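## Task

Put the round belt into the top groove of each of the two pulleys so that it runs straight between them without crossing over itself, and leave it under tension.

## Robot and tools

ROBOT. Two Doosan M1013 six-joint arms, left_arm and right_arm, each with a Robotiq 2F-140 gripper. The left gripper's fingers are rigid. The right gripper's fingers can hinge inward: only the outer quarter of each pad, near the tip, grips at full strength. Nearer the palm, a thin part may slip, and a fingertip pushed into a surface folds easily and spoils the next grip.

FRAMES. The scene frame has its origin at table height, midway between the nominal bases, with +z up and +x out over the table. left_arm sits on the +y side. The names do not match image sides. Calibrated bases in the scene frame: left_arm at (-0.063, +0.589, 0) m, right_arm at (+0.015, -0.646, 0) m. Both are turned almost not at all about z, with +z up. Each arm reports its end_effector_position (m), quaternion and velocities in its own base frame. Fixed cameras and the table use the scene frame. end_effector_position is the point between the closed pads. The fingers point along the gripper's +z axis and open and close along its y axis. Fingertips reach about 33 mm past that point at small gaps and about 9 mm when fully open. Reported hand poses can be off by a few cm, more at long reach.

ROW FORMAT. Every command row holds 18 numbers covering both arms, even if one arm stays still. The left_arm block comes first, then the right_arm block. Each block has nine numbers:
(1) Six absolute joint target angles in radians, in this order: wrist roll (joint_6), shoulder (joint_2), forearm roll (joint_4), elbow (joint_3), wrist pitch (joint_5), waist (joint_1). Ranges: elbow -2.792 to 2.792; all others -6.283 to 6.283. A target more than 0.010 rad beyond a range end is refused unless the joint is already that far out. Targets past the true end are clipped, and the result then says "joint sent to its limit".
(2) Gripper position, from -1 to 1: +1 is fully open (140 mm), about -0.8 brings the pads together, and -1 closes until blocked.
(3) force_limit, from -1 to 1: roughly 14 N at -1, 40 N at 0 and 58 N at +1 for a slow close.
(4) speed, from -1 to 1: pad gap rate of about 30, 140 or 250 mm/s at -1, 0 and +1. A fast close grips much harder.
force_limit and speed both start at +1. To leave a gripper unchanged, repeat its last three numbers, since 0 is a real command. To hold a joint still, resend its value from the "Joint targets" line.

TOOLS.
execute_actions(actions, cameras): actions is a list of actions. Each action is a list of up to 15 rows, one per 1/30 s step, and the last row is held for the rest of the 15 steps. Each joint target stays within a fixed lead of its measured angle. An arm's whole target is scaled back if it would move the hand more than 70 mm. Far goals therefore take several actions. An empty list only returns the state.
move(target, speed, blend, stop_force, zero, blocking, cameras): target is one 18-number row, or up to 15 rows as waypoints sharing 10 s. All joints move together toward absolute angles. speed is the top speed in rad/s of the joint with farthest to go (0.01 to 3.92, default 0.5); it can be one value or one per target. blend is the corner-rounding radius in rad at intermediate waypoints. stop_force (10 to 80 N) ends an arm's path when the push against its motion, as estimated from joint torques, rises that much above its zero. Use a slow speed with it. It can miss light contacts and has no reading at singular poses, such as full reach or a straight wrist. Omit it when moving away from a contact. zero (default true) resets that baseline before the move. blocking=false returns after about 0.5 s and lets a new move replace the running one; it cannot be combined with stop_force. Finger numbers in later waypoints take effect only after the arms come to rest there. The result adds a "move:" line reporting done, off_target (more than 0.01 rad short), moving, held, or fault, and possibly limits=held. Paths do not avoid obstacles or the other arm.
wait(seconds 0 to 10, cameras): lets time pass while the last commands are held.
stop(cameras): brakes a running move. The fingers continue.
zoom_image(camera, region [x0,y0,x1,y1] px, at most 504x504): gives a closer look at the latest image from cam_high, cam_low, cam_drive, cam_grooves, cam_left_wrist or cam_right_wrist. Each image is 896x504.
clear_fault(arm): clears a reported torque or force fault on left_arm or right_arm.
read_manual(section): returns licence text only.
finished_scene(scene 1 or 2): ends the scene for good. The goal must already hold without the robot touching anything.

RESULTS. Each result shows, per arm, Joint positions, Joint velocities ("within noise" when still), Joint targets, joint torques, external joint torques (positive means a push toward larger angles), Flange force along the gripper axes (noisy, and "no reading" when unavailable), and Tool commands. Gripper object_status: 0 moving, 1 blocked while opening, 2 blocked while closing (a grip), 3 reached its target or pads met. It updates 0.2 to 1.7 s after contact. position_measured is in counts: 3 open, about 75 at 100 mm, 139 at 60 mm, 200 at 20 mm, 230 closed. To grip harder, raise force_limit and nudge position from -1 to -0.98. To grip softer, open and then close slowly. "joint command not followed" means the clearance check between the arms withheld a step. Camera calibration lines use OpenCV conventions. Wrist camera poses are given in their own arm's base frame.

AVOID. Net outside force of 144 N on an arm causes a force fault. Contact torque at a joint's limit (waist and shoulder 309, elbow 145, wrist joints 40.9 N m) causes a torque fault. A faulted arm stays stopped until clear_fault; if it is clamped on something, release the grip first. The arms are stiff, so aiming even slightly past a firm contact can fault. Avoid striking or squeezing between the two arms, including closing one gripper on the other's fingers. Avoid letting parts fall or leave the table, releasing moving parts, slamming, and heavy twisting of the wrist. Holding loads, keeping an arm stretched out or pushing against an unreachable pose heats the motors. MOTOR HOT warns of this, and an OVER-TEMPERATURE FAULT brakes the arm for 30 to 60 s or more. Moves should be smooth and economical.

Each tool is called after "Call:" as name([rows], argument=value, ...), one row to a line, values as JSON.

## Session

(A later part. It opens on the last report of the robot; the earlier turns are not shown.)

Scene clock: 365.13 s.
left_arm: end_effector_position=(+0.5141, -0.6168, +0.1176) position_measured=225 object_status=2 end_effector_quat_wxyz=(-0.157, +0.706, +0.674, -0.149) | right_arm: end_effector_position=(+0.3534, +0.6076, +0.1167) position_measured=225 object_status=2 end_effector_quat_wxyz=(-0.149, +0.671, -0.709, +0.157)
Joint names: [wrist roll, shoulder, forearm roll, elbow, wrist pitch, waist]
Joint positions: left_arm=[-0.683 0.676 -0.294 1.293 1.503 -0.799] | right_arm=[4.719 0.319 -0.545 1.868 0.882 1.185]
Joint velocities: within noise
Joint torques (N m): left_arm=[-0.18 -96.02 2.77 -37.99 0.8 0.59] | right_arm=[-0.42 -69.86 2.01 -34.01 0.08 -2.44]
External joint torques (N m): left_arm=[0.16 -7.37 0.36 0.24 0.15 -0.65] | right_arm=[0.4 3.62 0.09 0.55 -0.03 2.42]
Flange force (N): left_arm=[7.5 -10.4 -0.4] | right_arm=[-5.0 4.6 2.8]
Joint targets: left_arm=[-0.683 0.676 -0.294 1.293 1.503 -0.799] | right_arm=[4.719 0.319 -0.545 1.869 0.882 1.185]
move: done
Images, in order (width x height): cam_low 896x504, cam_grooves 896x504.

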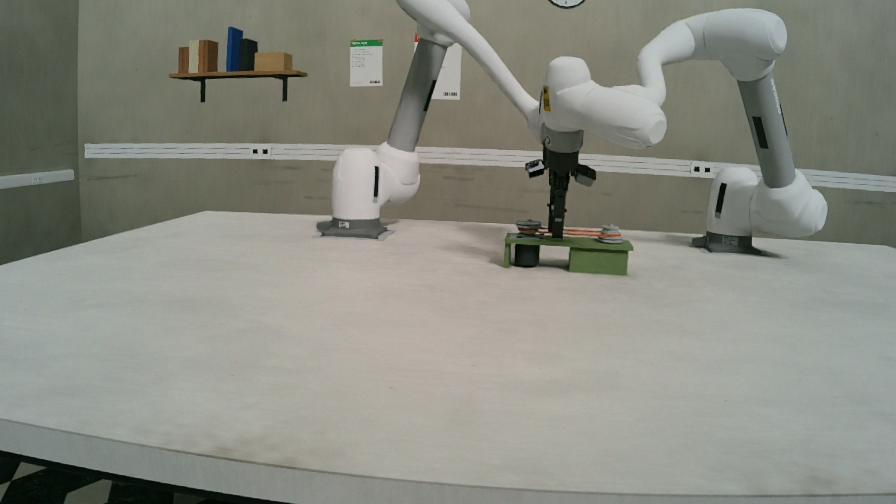

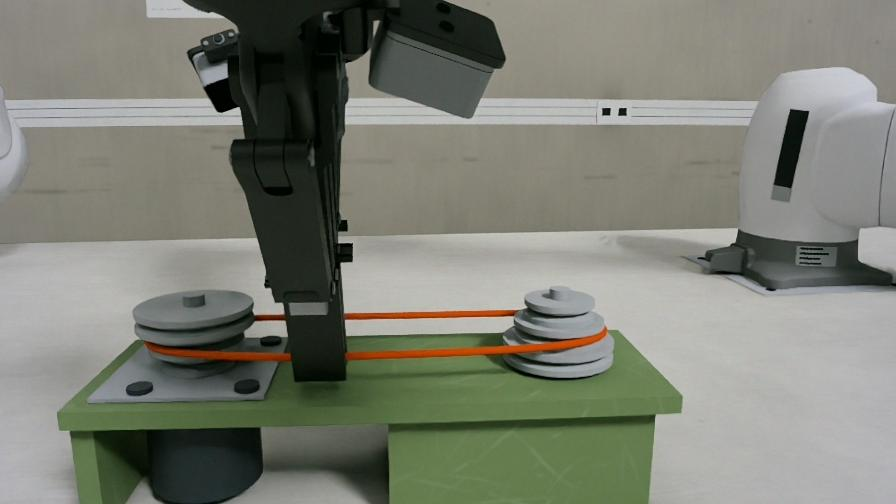

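Call:
move(target=[-0.6689, 0.6608, -0.2899, 1.3206, 1.4951, -0.7866, -1, -1, -1, 4.7207, 0.3388, -0.5415, 1.8405, 0.8918, 1.1924, -1, -1, -1], speed=0.015, cameras=["cam_grooves", "cam_right_wrist", "cam_left_wrist"])

Call:
zoom_image(camera="cam_grooves", region=[120, 280, 300, 410])

Scene clock: 389.17 s.
left_arm: end_effector_position=(+0.5148, -0.6013, +0.1175) position_measured=225 object_status=2 end_effector_quat_wxyz=(-0.157, +0.706, +0.674, -0.149) | right_arm: end_effector_position=(+0.3539, +0.6226, +0.1164) position_measured=225 object_status=2 end_effector_quat_wxyz=(-0.149, +0.671, -0.710, +0.157)
Joint names: [wrist roll, shoulder, forearm roll, elbow, wrist pitch, waist]
Joint positions: left_arm=[-0.669 0.661 -0.29 1.321 1.495 -0.787] | right_arm=[4.721 0.339 -0.541 1.84 0.892 1.192]
Joint velocities: within noise
Joint torques (N m): left_arm=[-0.15 -94.38 3.75 -36.86 1.29 2.29] | right_arm=[-0.39 -72.39 2.09 -36.09 -1.08 -1.21]
External joint torques (N m): left_arm=[0.13 -7.6 -0.63 -0.72 -0.34 -2.65] | right_arm=[0.37 4.22 0.01 2.64 1.14 1.31]
Flange force (N): left_arm=[4.2 -11.1 -0.4] | right_arm=[-2.0 4.6 3.2]
Joint targets: left_arm=[-0.669 0.661 -0.290 1.321 1.495 -0.787] | right_arm=[4.721 0.339 -0.542 1.840 0.892 1.192]
move: done
camera_calibration:
cam_left_wrist: T_world_to_cam=[[0.905757, -0.0477557, -0.421099, -0.4375], [0.0892576, -0.949847, 0.299707, -0.647179], [-0.414292, -0.309048, -0.856067, 0.270315], [0, 0, 0, 1]] pos_world=[0.566023, -0.552073, 0.241142]
cam_right_wrist: T_world_to_cam=[[-0.904821, 0.0552017, -0.422198, 0.347213], [-0.0975826, 0.938285, 0.33181, -0.586616], [0.414459, 0.341428, -0.843594, -0.119154], [0, 0, 0, 1]] pos_world=[0.306307, 0.571929, 0.240721]
Images, in order (width x height): cam_grooves 896x504, cam_left_wrist 896x504, cam_right_wrist 896x504.

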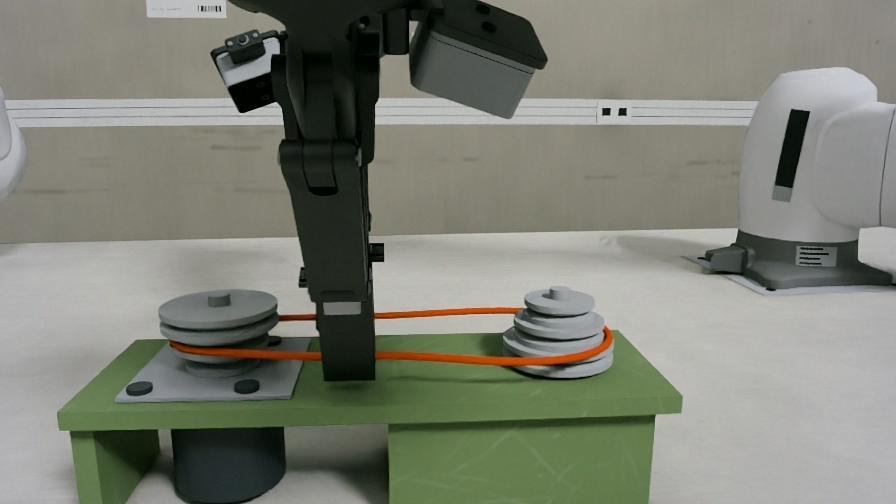

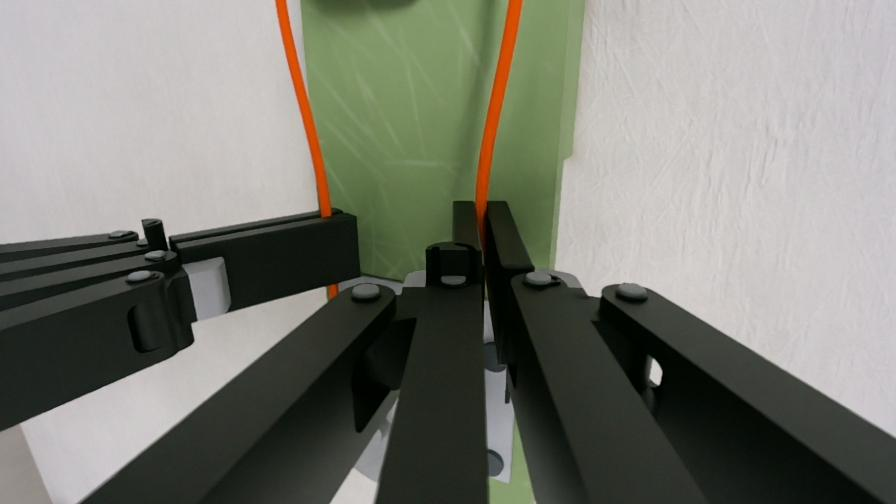

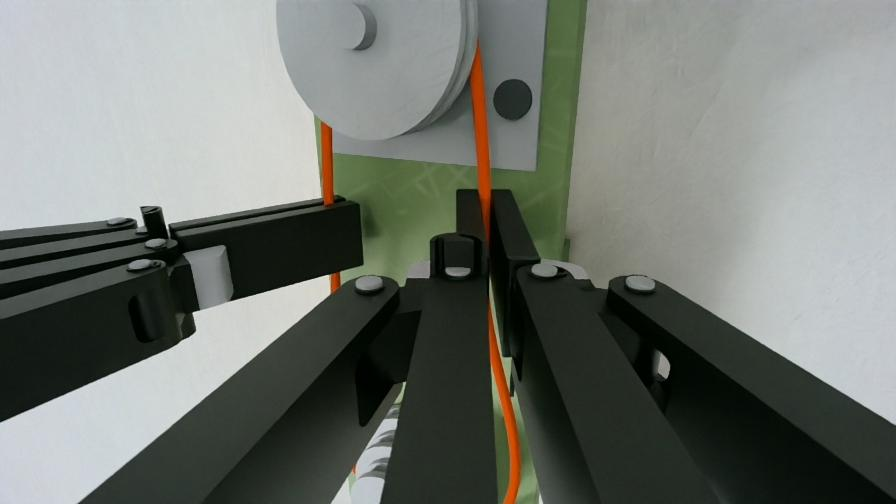

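Scaled by 2.800 from the camera's 896x504 image, which has a finer 1280x720 frame.

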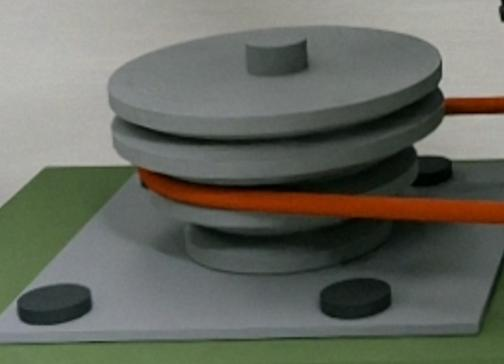

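Call:
move(target=[-0.6840, 0.6834, -0.2934, 1.2807, 1.5085, -0.7993, -1, -1, -1, 4.7273, 0.3134, -0.5461, 1.8762, 0.8830, 1.1920, -1, -1, -1], speed=0.02, cameras=["cam_grooves", "cam_right_wrist", "cam_left_wrist"])

Call:
zoom_image(camera="cam_grooves", region=[120, 280, 300, 410])

Scene clock: 429.53 s.
left_arm: end_effector_position=(+0.5173, -0.6201, +0.1177) position_measured=225 object_status=2 end_effector_quat_wxyz=(-0.157, +0.707, +0.674, -0.149) | right_arm: end_effector_position=(+0.3475, +0.6055, +0.1167) position_measured=225 object_status=2 end_effector_quat_wxyz=(-0.149, +0.671, -0.709, +0.157)
Joint names: [wrist roll, shoulder, forearm roll, elbow, wrist pitch, waist]
Joint positions: left_arm=[-0.684 0.683 -0.293 1.281 1.509 -0.799] | right_arm=[4.727 0.313 -0.546 1.876 0.883 1.192]
Joint velocities: within noise
Joint torques (N m): left_arm=[-0.1 -96.63 0.26 -42.12 -1.38 -4.52] | right_arm=[-0.4 -68.96 2.14 -28.06 3.56 -4.93]
External joint torques (N m): left_arm=[0.08 -7.79 2.9 4.1 2.32 4.72] | right_arm=[0.38 3.89 -0.04 -5.3 -3.51 4.86]
Flange force (N): left_arm=[18.7 -11.9 0.1] | right_arm=[-15.2 3.9 4.2]
Joint targets: left_arm=[-0.684 0.683 -0.293 1.281 1.509 -0.799] | right_arm=[4.727 0.313 -0.546 1.876 0.883 1.192]
move: done
camera_calibration:
cam_left_wrist: T_world_to_cam=[[0.905693, -0.0488555, -0.421111, -0.441256], [0.0881538, -0.94992, 0.2998, -0.664765], [-0.414668, -0.308649, -0.856029, 0.266185], [0, 0, 0, 1]] pos_world=[0.568622, -0.570874, 0.241342]
cam_right_wrist: T_world_to_cam=[[-0.904725, 0.0550972, -0.422419, 0.342618], [-0.097659, 0.938367, 0.331557, -0.57129], [0.414652, 0.341221, -0.843583, -0.11027], [0, 0, 0, 1]] pos_world=[0.299907, 0.554829, 0.241122]
Images, in order (width x height): cam_grooves 896x504, cam_left_wrist 896x504, cam_right_wrist 896x504.

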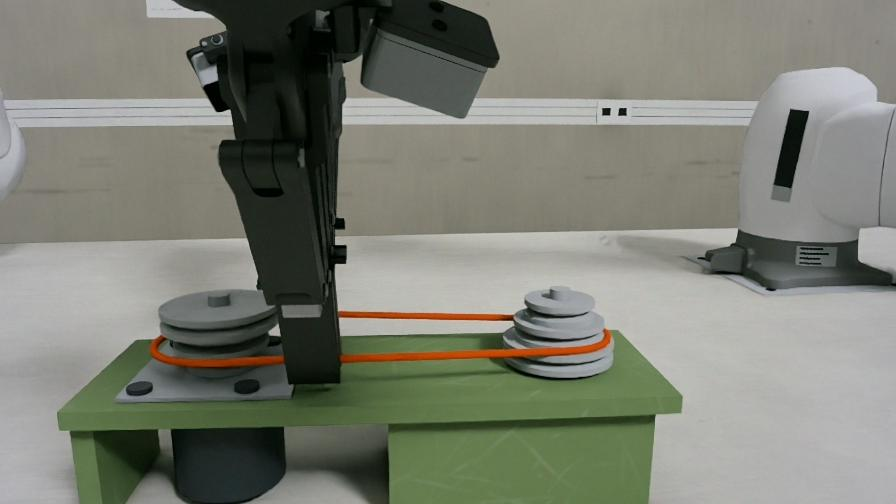

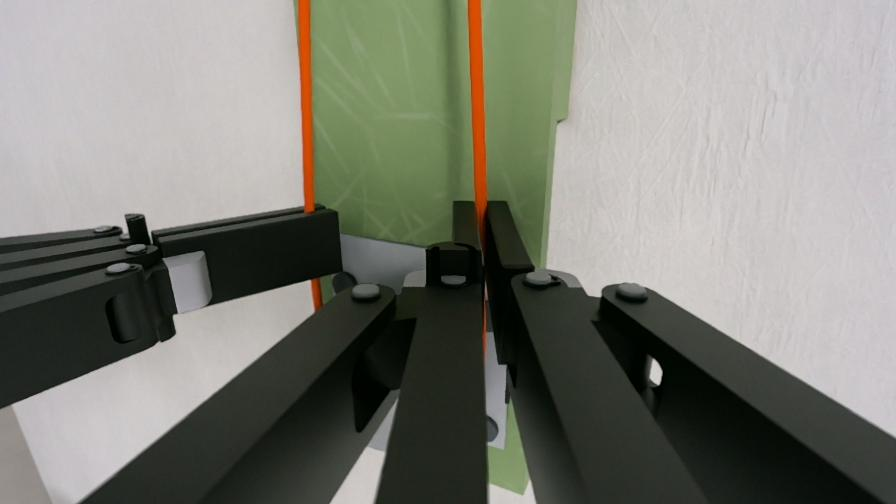

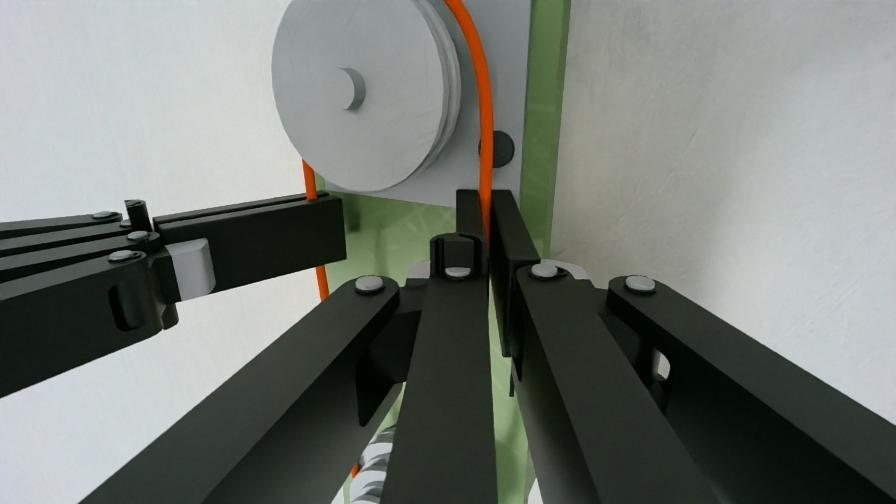

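Scaled by 2.800 from the camera's 896x504 image, which has a finer 1280x720 frame.

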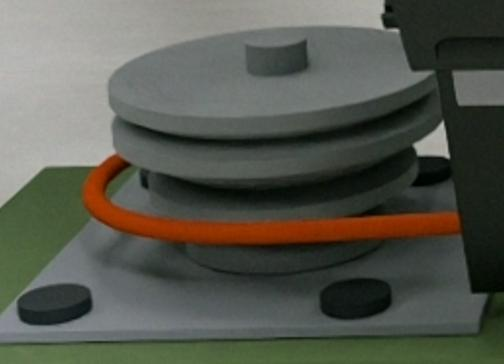

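Call:
move(target=[-0.6192, 0.6473, -0.3499, 1.3268, 1.4574, -0.7762, -1, -1, -1, 4.6796, 0.3441, -0.5337, 1.8135, 0.9942, 1.2029, -1, -1, -1], speed=0.03, cameras=["cam_grooves", "cam_right_wrist", "cam_left_wrist", "cam_drive"])

Call:
zoom_image(camera="cam_grooves", region=[120, 280, 300, 410])

Call:
zoom_image(camera="cam_right_wrist", region=[250, 0, 600, 250])

Scene clock: 498.20 s.
left_arm: end_effector_position=(+0.5163, -0.6172, +0.1275) position_measured=225 object_status=2 end_effector_quat_wxyz=(-0.127, +0.712, +0.667, -0.180) | right_arm: end_effector_position=(+0.3493, +0.6078, +0.1264) position_measured=225 object_status=2 end_effector_quat_wxyz=(-0.118, +0.677, -0.702, +0.186)
Joint names: [wrist roll, shoulder, forearm roll, elbow, wrist pitch, waist]
Joint positions: left_arm=[-0.619 0.647 -0.35 1.327 1.457 -0.776] | right_arm=[4.68 0.344 -0.534 1.813 0.994 1.203]
Joint velocities: within noise
Joint torques (N m): left_arm=[-0.11 -94.06 0.07 -41.95 -1.16 -4.38] | right_arm=[-0.4 -73.41 2.02 -29.57 3.51 -5.06]
External joint torques (N m): left_arm=[0.09 -6.99 2.87 4.22 2 4.73] | right_arm=[0.38 4.9 0.07 -4.25 -3.27 4.95]
Flange force (N): left_arm=[17.4 -11.8 -0.6] | right_arm=[-15.2 3.9 3.7]
Joint targets: left_arm=[-0.619 0.647 -0.350 1.327 1.457 -0.776] | right_arm=[4.680 0.344 -0.534 1.813 0.994 1.203]
move: done
camera_calibration:
cam_left_wrist: T_world_to_cam=[[0.904096, -0.0843858, -0.418914, -0.457455], [0.090638, -0.920136, 0.380965, -0.658182], [-0.417606, -0.382399, -0.824243, 0.226963], [0, 0, 0, 1]] pos_world=[0.568021, -0.557429, 0.246182]
cam_right_wrist: T_world_to_cam=[[-0.907052, 0.018385, -0.420617, 0.371006], [-0.0960125, 0.963688, 0.249172, -0.582032], [0.409924, 0.266396, -0.87235, -0.0528605], [0, 0, 0, 1]] pos_world=[0.302308, 0.568159, 0.254964]
Images, in order (width x height): cam_drive 896x504, cam_grooves 896x504, cam_left_wrist 896x504, cam_right_wrist 896x504.

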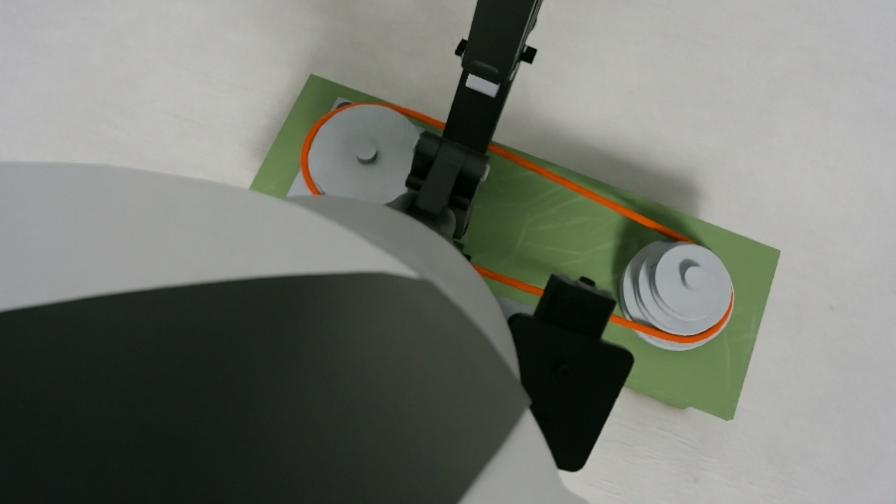

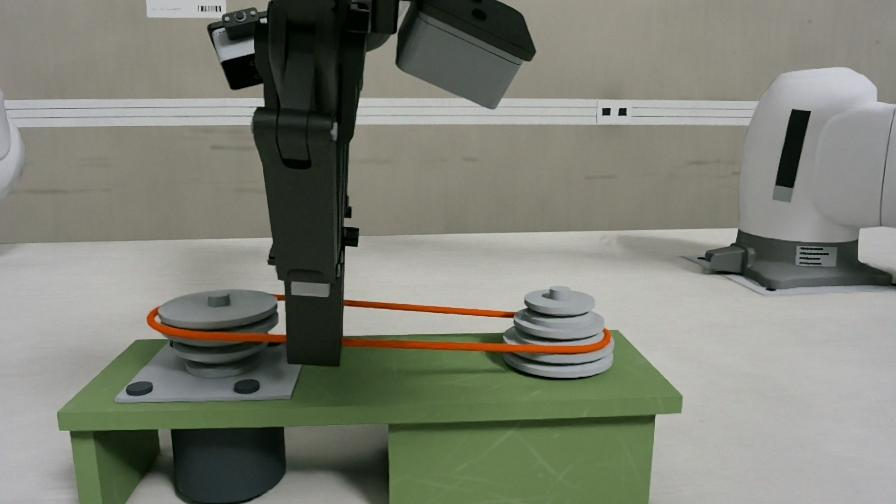

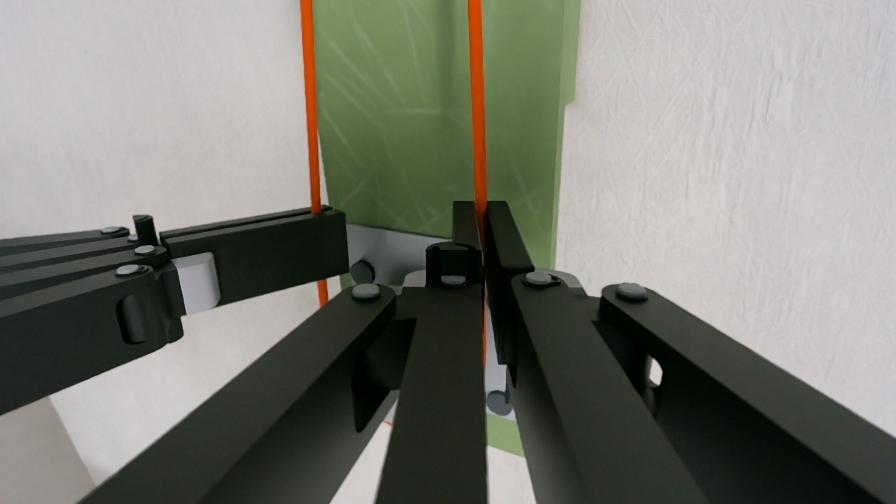

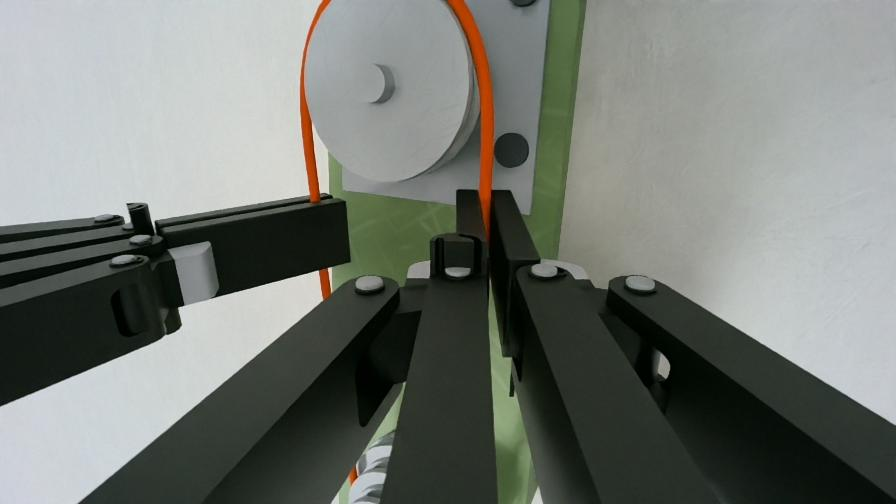

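Scaled by 2.800 from the camera's 896x504 image, which has a finer 1280x720 frame.

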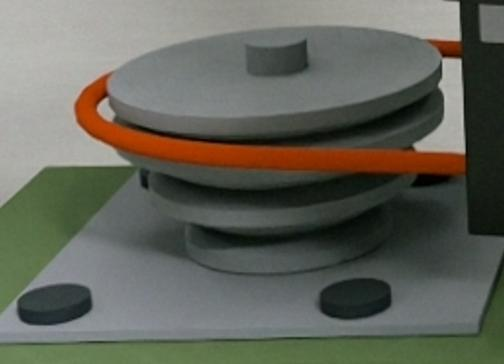

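Scaled by 1.440 from the camera's 896x504 image, which has a finer 1280x720 frame.

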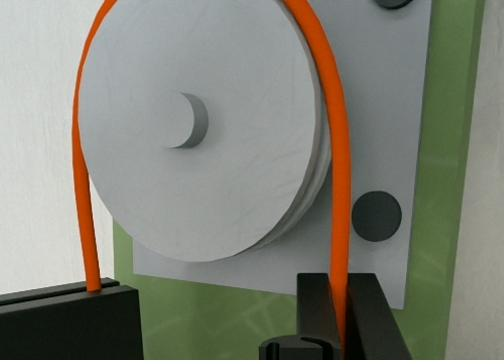

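Call:
move(target=[-0.6376, 0.6519, -0.3321, 1.3160, 1.4764, -0.7805, -1, -1, -1, 4.6889, 0.3353, -0.5335, 1.8228, 0.9692, 1.2007, -1, -1, -1], speed=0.02, cameras=["cam_grooves", "cam_right_wrist", "cam_drive"])

Call:
zoom_image(camera="cam_grooves", region=[130, 280, 300, 400])

Call:
zoom_image(camera="cam_right_wrist", region=[250, 0, 600, 250])

Scene clock: 531.77 s.
left_arm: end_effector_position=(+0.5164, -0.6148, +0.1284) position_measured=225 object_status=2 end_effector_quat_wxyz=(-0.136, +0.711, +0.669, -0.171) | right_arm: end_effector_position=(+0.3493, +0.6102, +0.1274) position_measured=225 object_status=2 end_effector_quat_wxyz=(-0.127, +0.675, -0.705, +0.178)
Joint names: [wrist roll, shoulder, forearm roll, elbow, wrist pitch, waist]
Joint positions: left_arm=[-0.638 0.652 -0.332 1.316 1.476 -0.781] | right_arm=[4.689 0.335 -0.533 1.823 0.969 1.201]
Joint velocities: within noise
Joint torques (N m): left_arm=[-0.06 -93.66 1.48 -39.92 -0.14 -1.77] | right_arm=[-0.41 -72.31 1.97 -32.49 1.62 -3.6]
External joint torques (N m): left_arm=[0.04 -7.81 1.53 2.17 1.01 2.27] | right_arm=[0.39 3.94 0.16 -1.64 -1.45 3.59]
Flange force (N): left_arm=[12.9 -11.8 -0.5] | right_arm=[-9.4 4.2 2.7]
Joint targets: left_arm=[-0.638 0.652 -0.332 1.316 1.476 -0.781] | right_arm=[4.689 0.335 -0.534 1.823 0.969 1.201]
move: done
camera_calibration:
cam_right_wrist: T_world_to_cam=[[-0.906329, 0.0294765, -0.421543, 0.36452], [-0.0963606, 0.956865, 0.274087, -0.583521], [0.411439, 0.289033, -0.864395, -0.0679601], [0, 0, 0, 1]] pos_world=[0.302108, 0.567249, 0.254852]
Images, in order (width x height): cam_drive 896x504, cam_grooves 896x504, cam_right_wrist 896x504.

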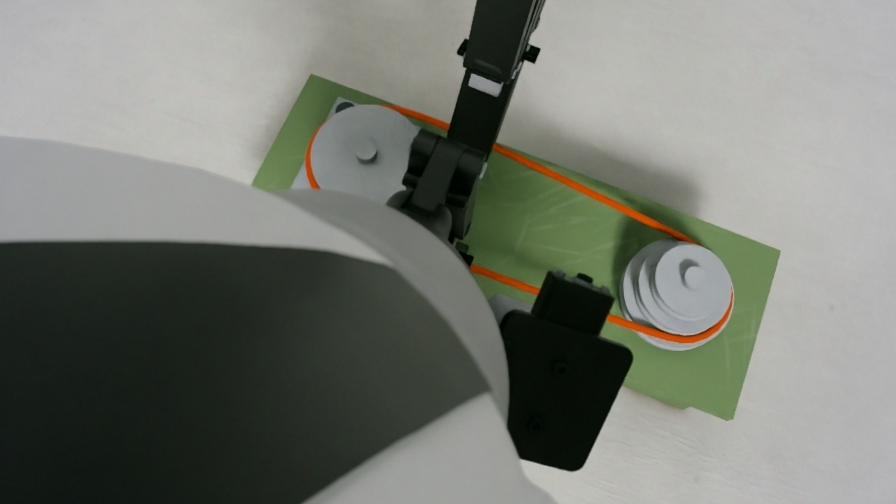

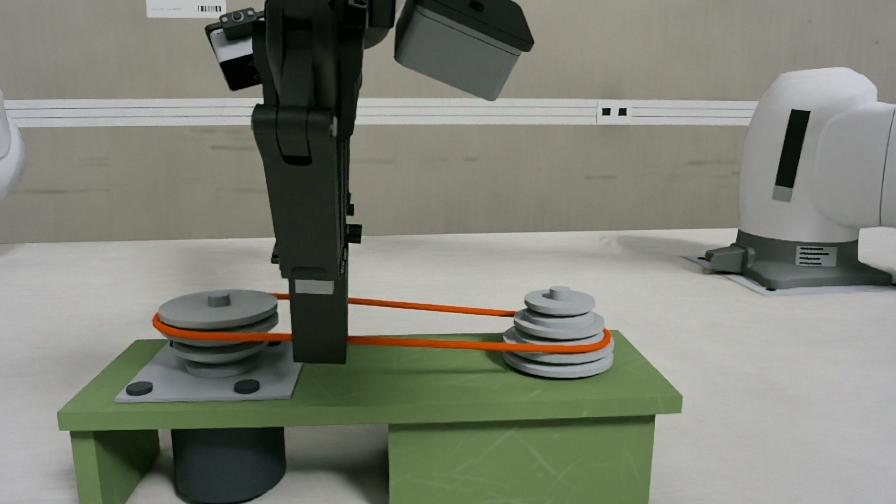

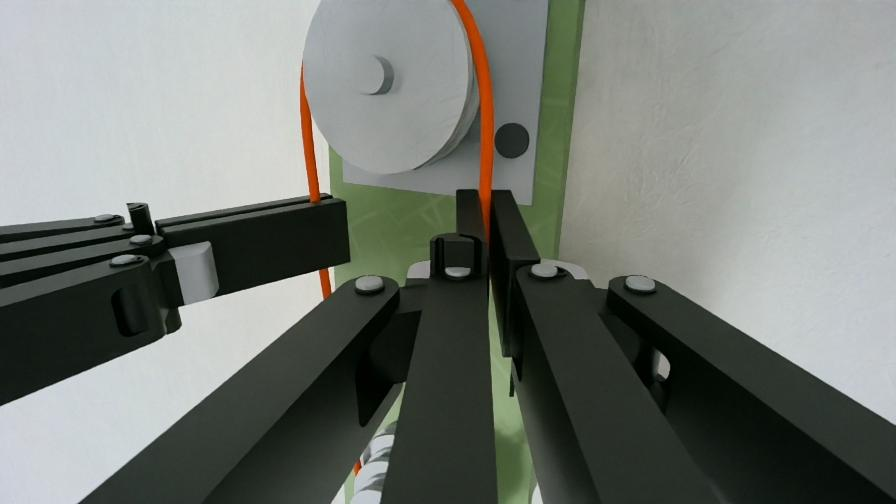

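Scaled by 2.965 from the camera's 896x504 image, which has a finer 1280x720 frame.

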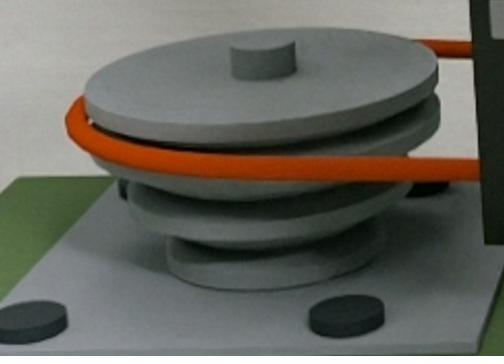

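Scaled by 1.440 from the camera's 896x504 image, which has a finer 1280x720 frame.

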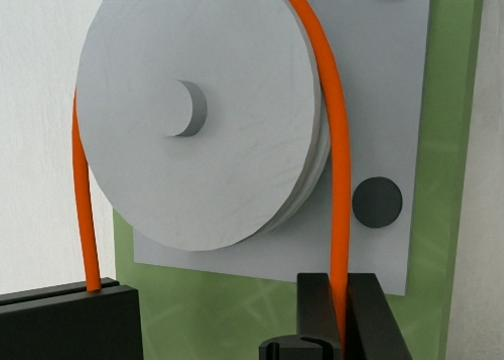

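Call:
execute_actions(actions=[], cameras=["cam_grooves", "cam_drive"])

Call:
zoom_image(camera="cam_grooves", region=[130, 280, 300, 400])

Scene clock: 571.33 s.
left_arm: end_effector_position=(+0.5164, -0.6147, +0.1284) position_measured=225 object_status=2 end_effector_quat_wxyz=(-0.136, +0.711, +0.669, -0.171) | right_arm: end_effector_position=(+0.3493, +0.6102, +0.1274) position_measured=225 object_status=2 end_effector_quat_wxyz=(-0.127, +0.675, -0.705, +0.178)
Joint names: [wrist roll, shoulder, forearm roll, elbow, wrist pitch, waist]
Joint positions: left_arm=[-0.638 0.652 -0.332 1.316 1.476 -0.781] | right_arm=[4.689 0.335 -0.533 1.823 0.969 1.201]
Joint velocities: within noise
Joint torques (N m): left_arm=[-0.08 -93.89 1.59 -39.78 -0.08 -1.46] | right_arm=[-0.42 -72.08 2 -32.38 1.61 -3.65]
External joint torques (N m): left_arm=[0.07 -7.75 1.4 1.79 0.95 1.22] | right_arm=[0.4 3.71 0.12 -1.61 -1.43 3.75]
Flange force (N): left_arm=[11.4 -11.9 -0.6] | right_arm=[-9.1 4.5 2.4]
Joint targets: left_arm=[-0.638 0.652 -0.332 1.316 1.476 -0.781] | right_arm=[4.689 0.335 -0.534 1.823 0.969 1.201]
Tool commands: left_gripper/position=-1.0 left_gripper/force_limit=-1.0 left_gripper/speed=-1.0 right_gripper/position=-1.0 right_gripper/force_limit=-1.0 right_gripper/speed=-1.0
Images, in order (width x height): cam_drive 896x504, cam_grooves 896x504.

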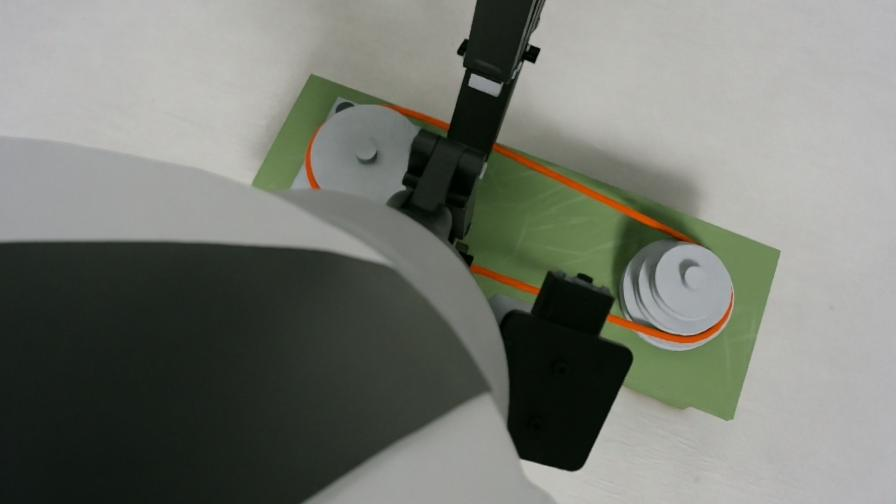

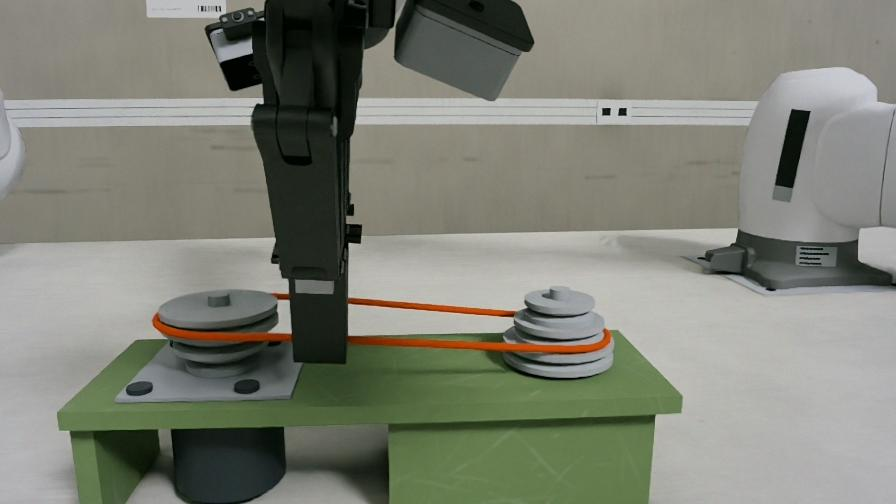

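Scaled by 2.965 from the camera's 896x504 image, which has a finer 1280x720 frame.

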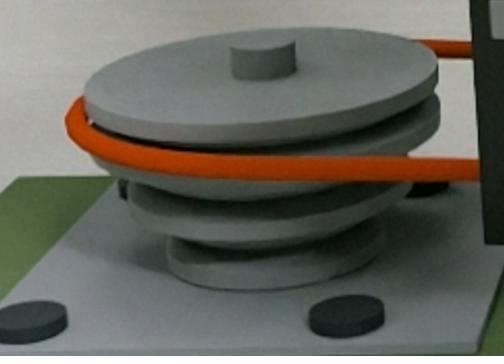

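Call:
move(target=[-0.6356, 0.6478, -0.3313, 1.3194, 1.4777, -0.7778, -1, -1, -1, 4.6880, 0.3384, -0.5321, 1.8163, 0.9728, 1.2023, -1, -1, -1], speed=0.01, cameras=["cam_grooves", "cam_drive"])

Call:
zoom_image(camera="cam_grooves", region=[130, 280, 300, 400])

Scene clock: 586.23 s.
left_arm: end_effector_position=(+0.5168, -0.6117, +0.1303) position_measured=225 object_status=2 end_effector_quat_wxyz=(-0.136, +0.710, +0.669, -0.171) | right_arm: end_effector_position=(+0.3493, +0.6132, +0.1284) position_measured=225 object_status=2 end_effector_quat_wxyz=(-0.127, +0.675, -0.705, +0.178)
Joint names: [wrist roll, shoulder, forearm roll, elbow, wrist pitch, waist]
Joint positions: left_arm=[-0.636 0.648 -0.331 1.319 1.478 -0.778] | right_arm=[4.688 0.338 -0.532 1.816 0.973 1.202]
Joint velocities: within noise
Joint torques (N m): left_arm=[-0.05 -93.27 2.68 -38.3 0.67 -0.15] | right_arm=[-0.4 -72.69 2.02 -34.68 0.25 -2.54]
External joint torques (N m): left_arm=[0.03 -7.72 0.32 0.59 0.2 0.49] | right_arm=[0.38 3.97 0.09 0.71 -0.06 2.57]
Flange force (N): left_arm=[8.7 -11.0 -0.7] | right_arm=[-5.4 4.6 2.6]
Joint targets: left_arm=[-0.636 0.648 -0.331 1.319 1.478 -0.778] | right_arm=[4.688 0.338 -0.532 1.816 0.973 1.202]
move: done
Images, in order (width x height): cam_drive 896x504, cam_grooves 896x504.

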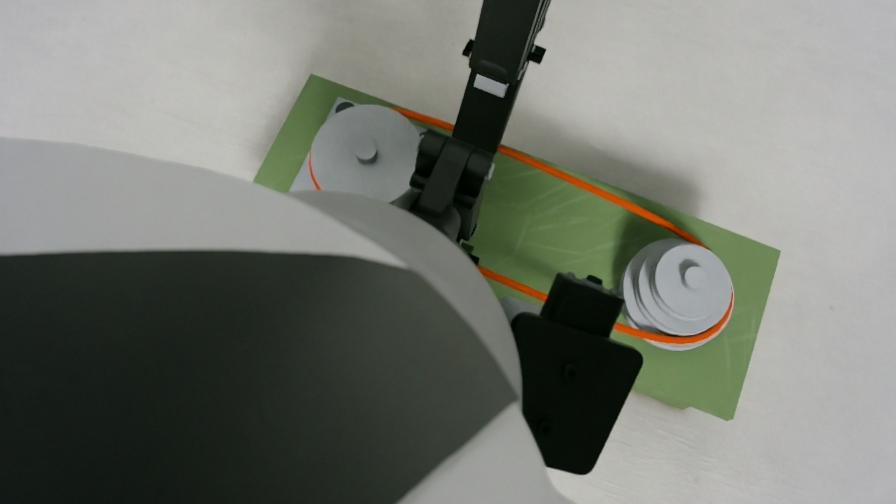

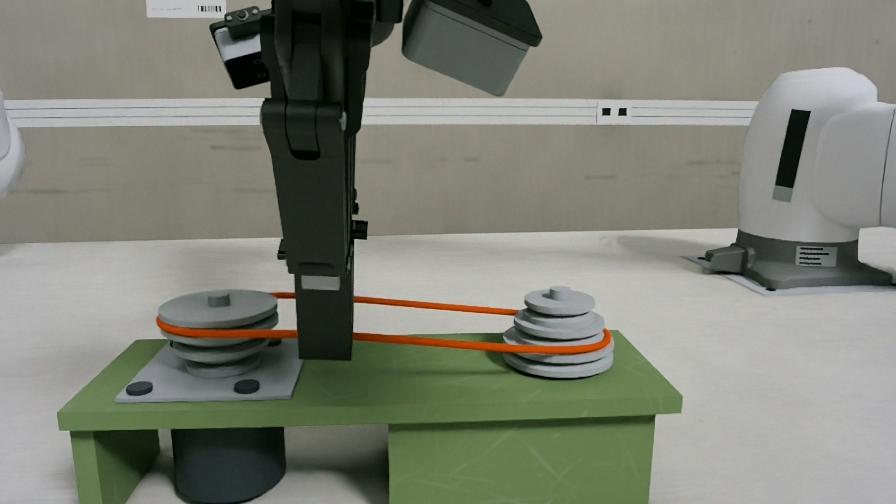

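Scaled by 2.965 from the camera's 896x504 image, which has a finer 1280x720 frame.

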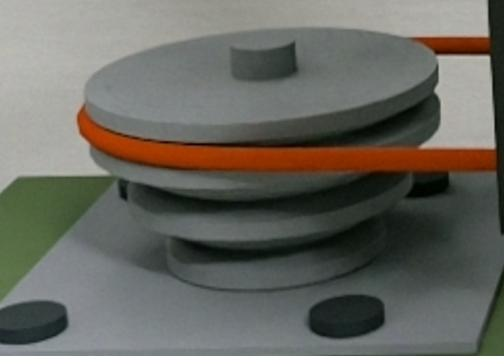

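Call:
move(target=[-0.6337, 0.6457, -0.3308, 1.3230, 1.4766, -0.7761, -1, -1, -1, 4.6882, 0.3410, -0.5317, 1.8126, 0.9742, 1.2033, -1, -1, -1], speed=0.01, cameras=["cam_grooves"])

Call:
zoom_image(camera="cam_grooves", region=[130, 280, 300, 400])

Scene clock: 593.90 s.
left_arm: end_effector_position=(+0.5169, -0.6097, +0.1303) position_measured=225 object_status=2 end_effector_quat_wxyz=(-0.136, +0.710, +0.669, -0.171) | right_arm: end_effector_position=(+0.3493, +0.6151, +0.1284) position_measured=225 object_status=2 end_effector_quat_wxyz=(-0.127, +0.675, -0.705, +0.178)
Joint names: [wrist roll, shoulder, forearm roll, elbow, wrist pitch, waist]
Joint positions: left_arm=[-0.634 0.646 -0.331 1.323 1.477 -0.776] | right_arm=[4.688 0.341 -0.532 1.813 0.974 1.203]
Joint velocities: within noise
Joint torques (N m): left_arm=[-0.07 -93.02 3.52 -37.03 1.26 1.54] | right_arm=[-0.4 -73.1 2.07 -36.66 -1.07 -1.08]
External joint torques (N m): left_arm=[0.05 -7.89 -0.53 -0.72 -0.39 -1.5] | right_arm=[0.38 4.52 0.05 2.53 1.24 0.96]
Flange force (N): left_arm=[5.0 -10.9 -0.9] | right_arm=[-2.8 3.9 3.2]
Joint targets: left_arm=[-0.634 0.646 -0.331 1.323 1.477 -0.776] | right_arm=[4.688 0.341 -0.532 1.813 0.974 1.203]
move: done
Images, in order (width x height): cam_grooves 896x504.

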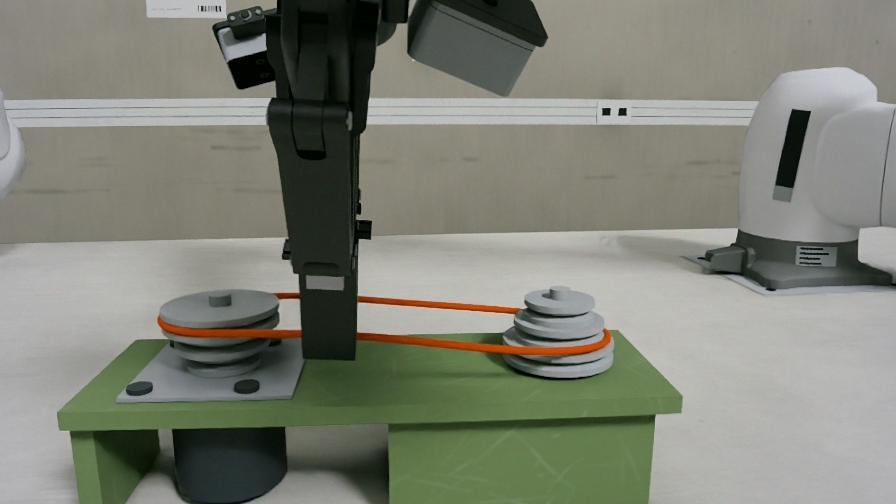

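Scaled by 2.965 from the camera's 896x504 image, which has a finer 1280x720 frame.

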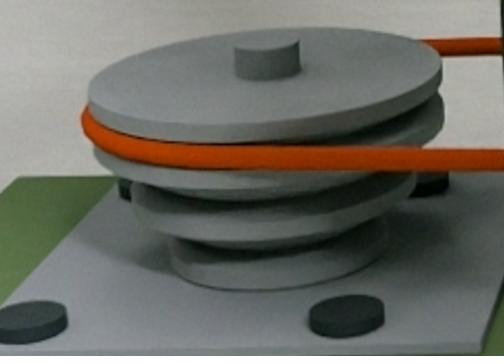

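Call:
move(target=[-0.6337, 0.6457, -0.3308, 1.3230, 1.4766, -0.7761, -0.65, -1, -1, 4.6882, 0.3410, -0.5317, 1.8126, 0.9742, 1.2033, -1, -1, -1], speed=0.05, cameras=["cam_grooves", "cam_drive", "cam_left_wrist"])

Call:
zoom_image(camera="cam_grooves", region=[130, 260, 430, 400])

Scene clock: 707.73 s.
left_arm: end_effector_position=(+0.5169, -0.6097, +0.1303) position_measured=211 object_status=0 end_effector_quat_wxyz=(-0.136, +0.710, +0.669, -0.171) | right_arm: end_effector_position=(+0.3493, +0.6152, +0.1284) position_measured=225 object_status=2 end_effector_quat_wxyz=(-0.127, +0.675, -0.705, +0.178)
Joint names: [wrist roll, shoulder, forearm roll, elbow, wrist pitch, waist]
Joint positions: left_arm=[-0.634 0.646 -0.331 1.323 1.477 -0.776] | right_arm=[4.688 0.341 -0.532 1.813 0.974 1.203]
Joint velocities: within noise
Joint torques (N m): left_arm=[-0.06 -92.56 2.69 -38.18 0.72 0.36] | right_arm=[-0.4 -72.82 2.04 -34.82 0.21 -2.57]
External joint torques (N m): left_arm=[0.04 -8.2 0.3 0.54 0.16 -0.18] | right_arm=[0.38 3.71 0.07 0.68 -0.03 2.6]
Flange force (N): left_arm=[8.5 -12.0 -0.5] | right_arm=[-5.1 4.6 2.3]
Joint targets: left_arm=[-0.634 0.646 -0.331 1.323 1.477 -0.776] | right_arm=[4.688 0.341 -0.532 1.813 0.974 1.203]
move: done
camera_calibration:
cam_left_wrist: T_world_to_cam=[[0.904459, -0.0737076, -0.420144, -0.449683], [0.0901522, -0.929678, 0.357171, -0.654781], [-0.416925, -0.360924, -0.834211, 0.246499], [0, 0, 0, 1]] pos_world=[0.568521, -0.552913, 0.25057]
Images, in order (width x height): cam_drive 896x504, cam_grooves 896x504, cam_left_wrist 896x504.

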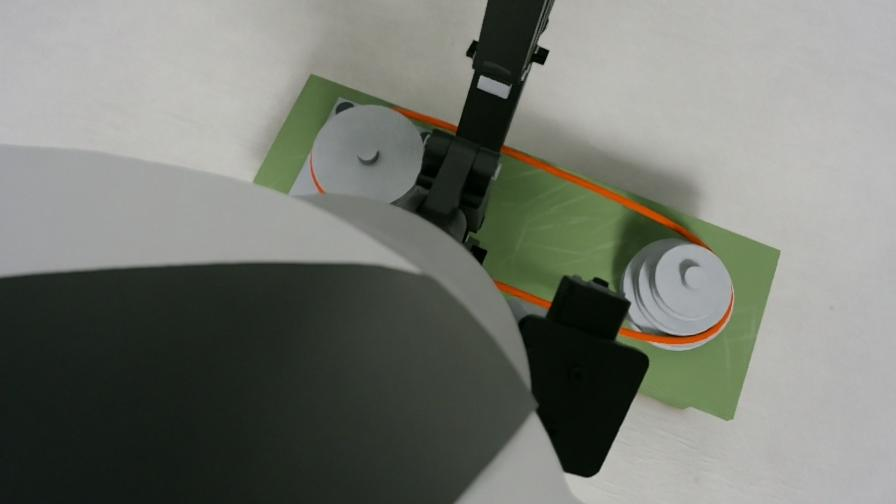

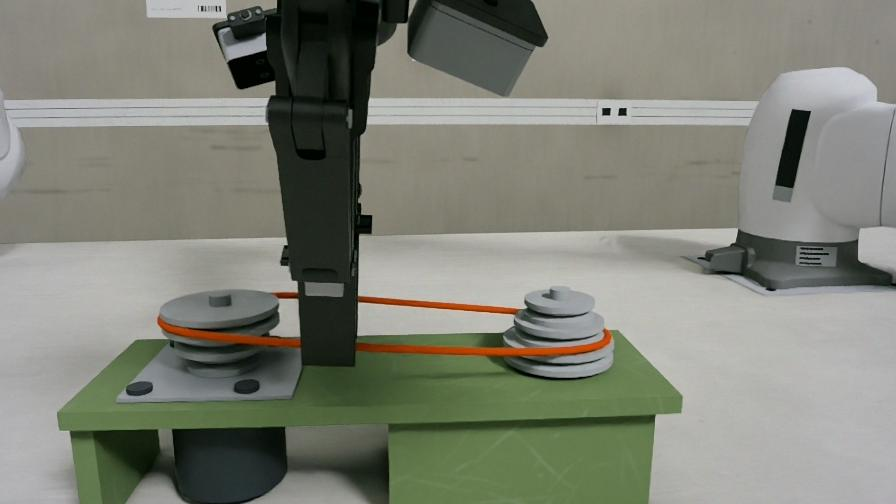

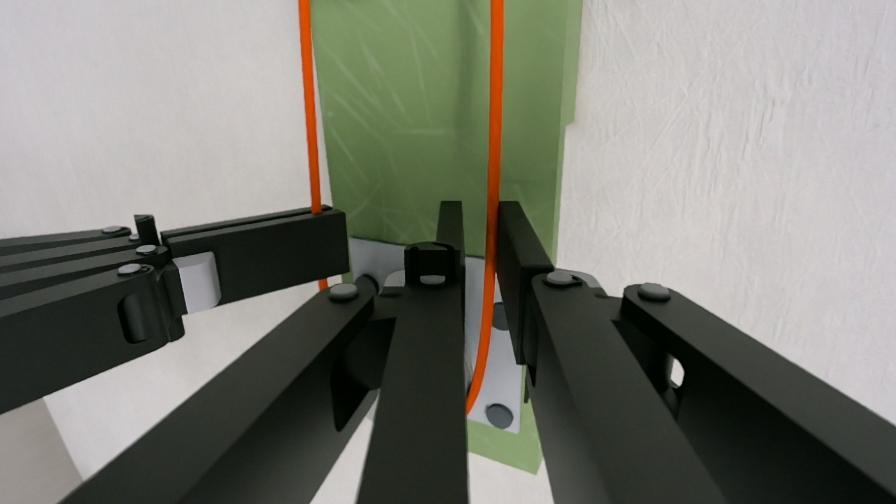

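Scaled by 1.680 from the camera's 896x504 image, which has a finer 1280x720 frame.

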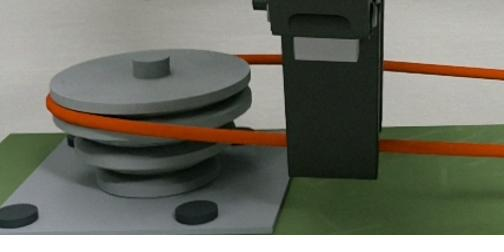

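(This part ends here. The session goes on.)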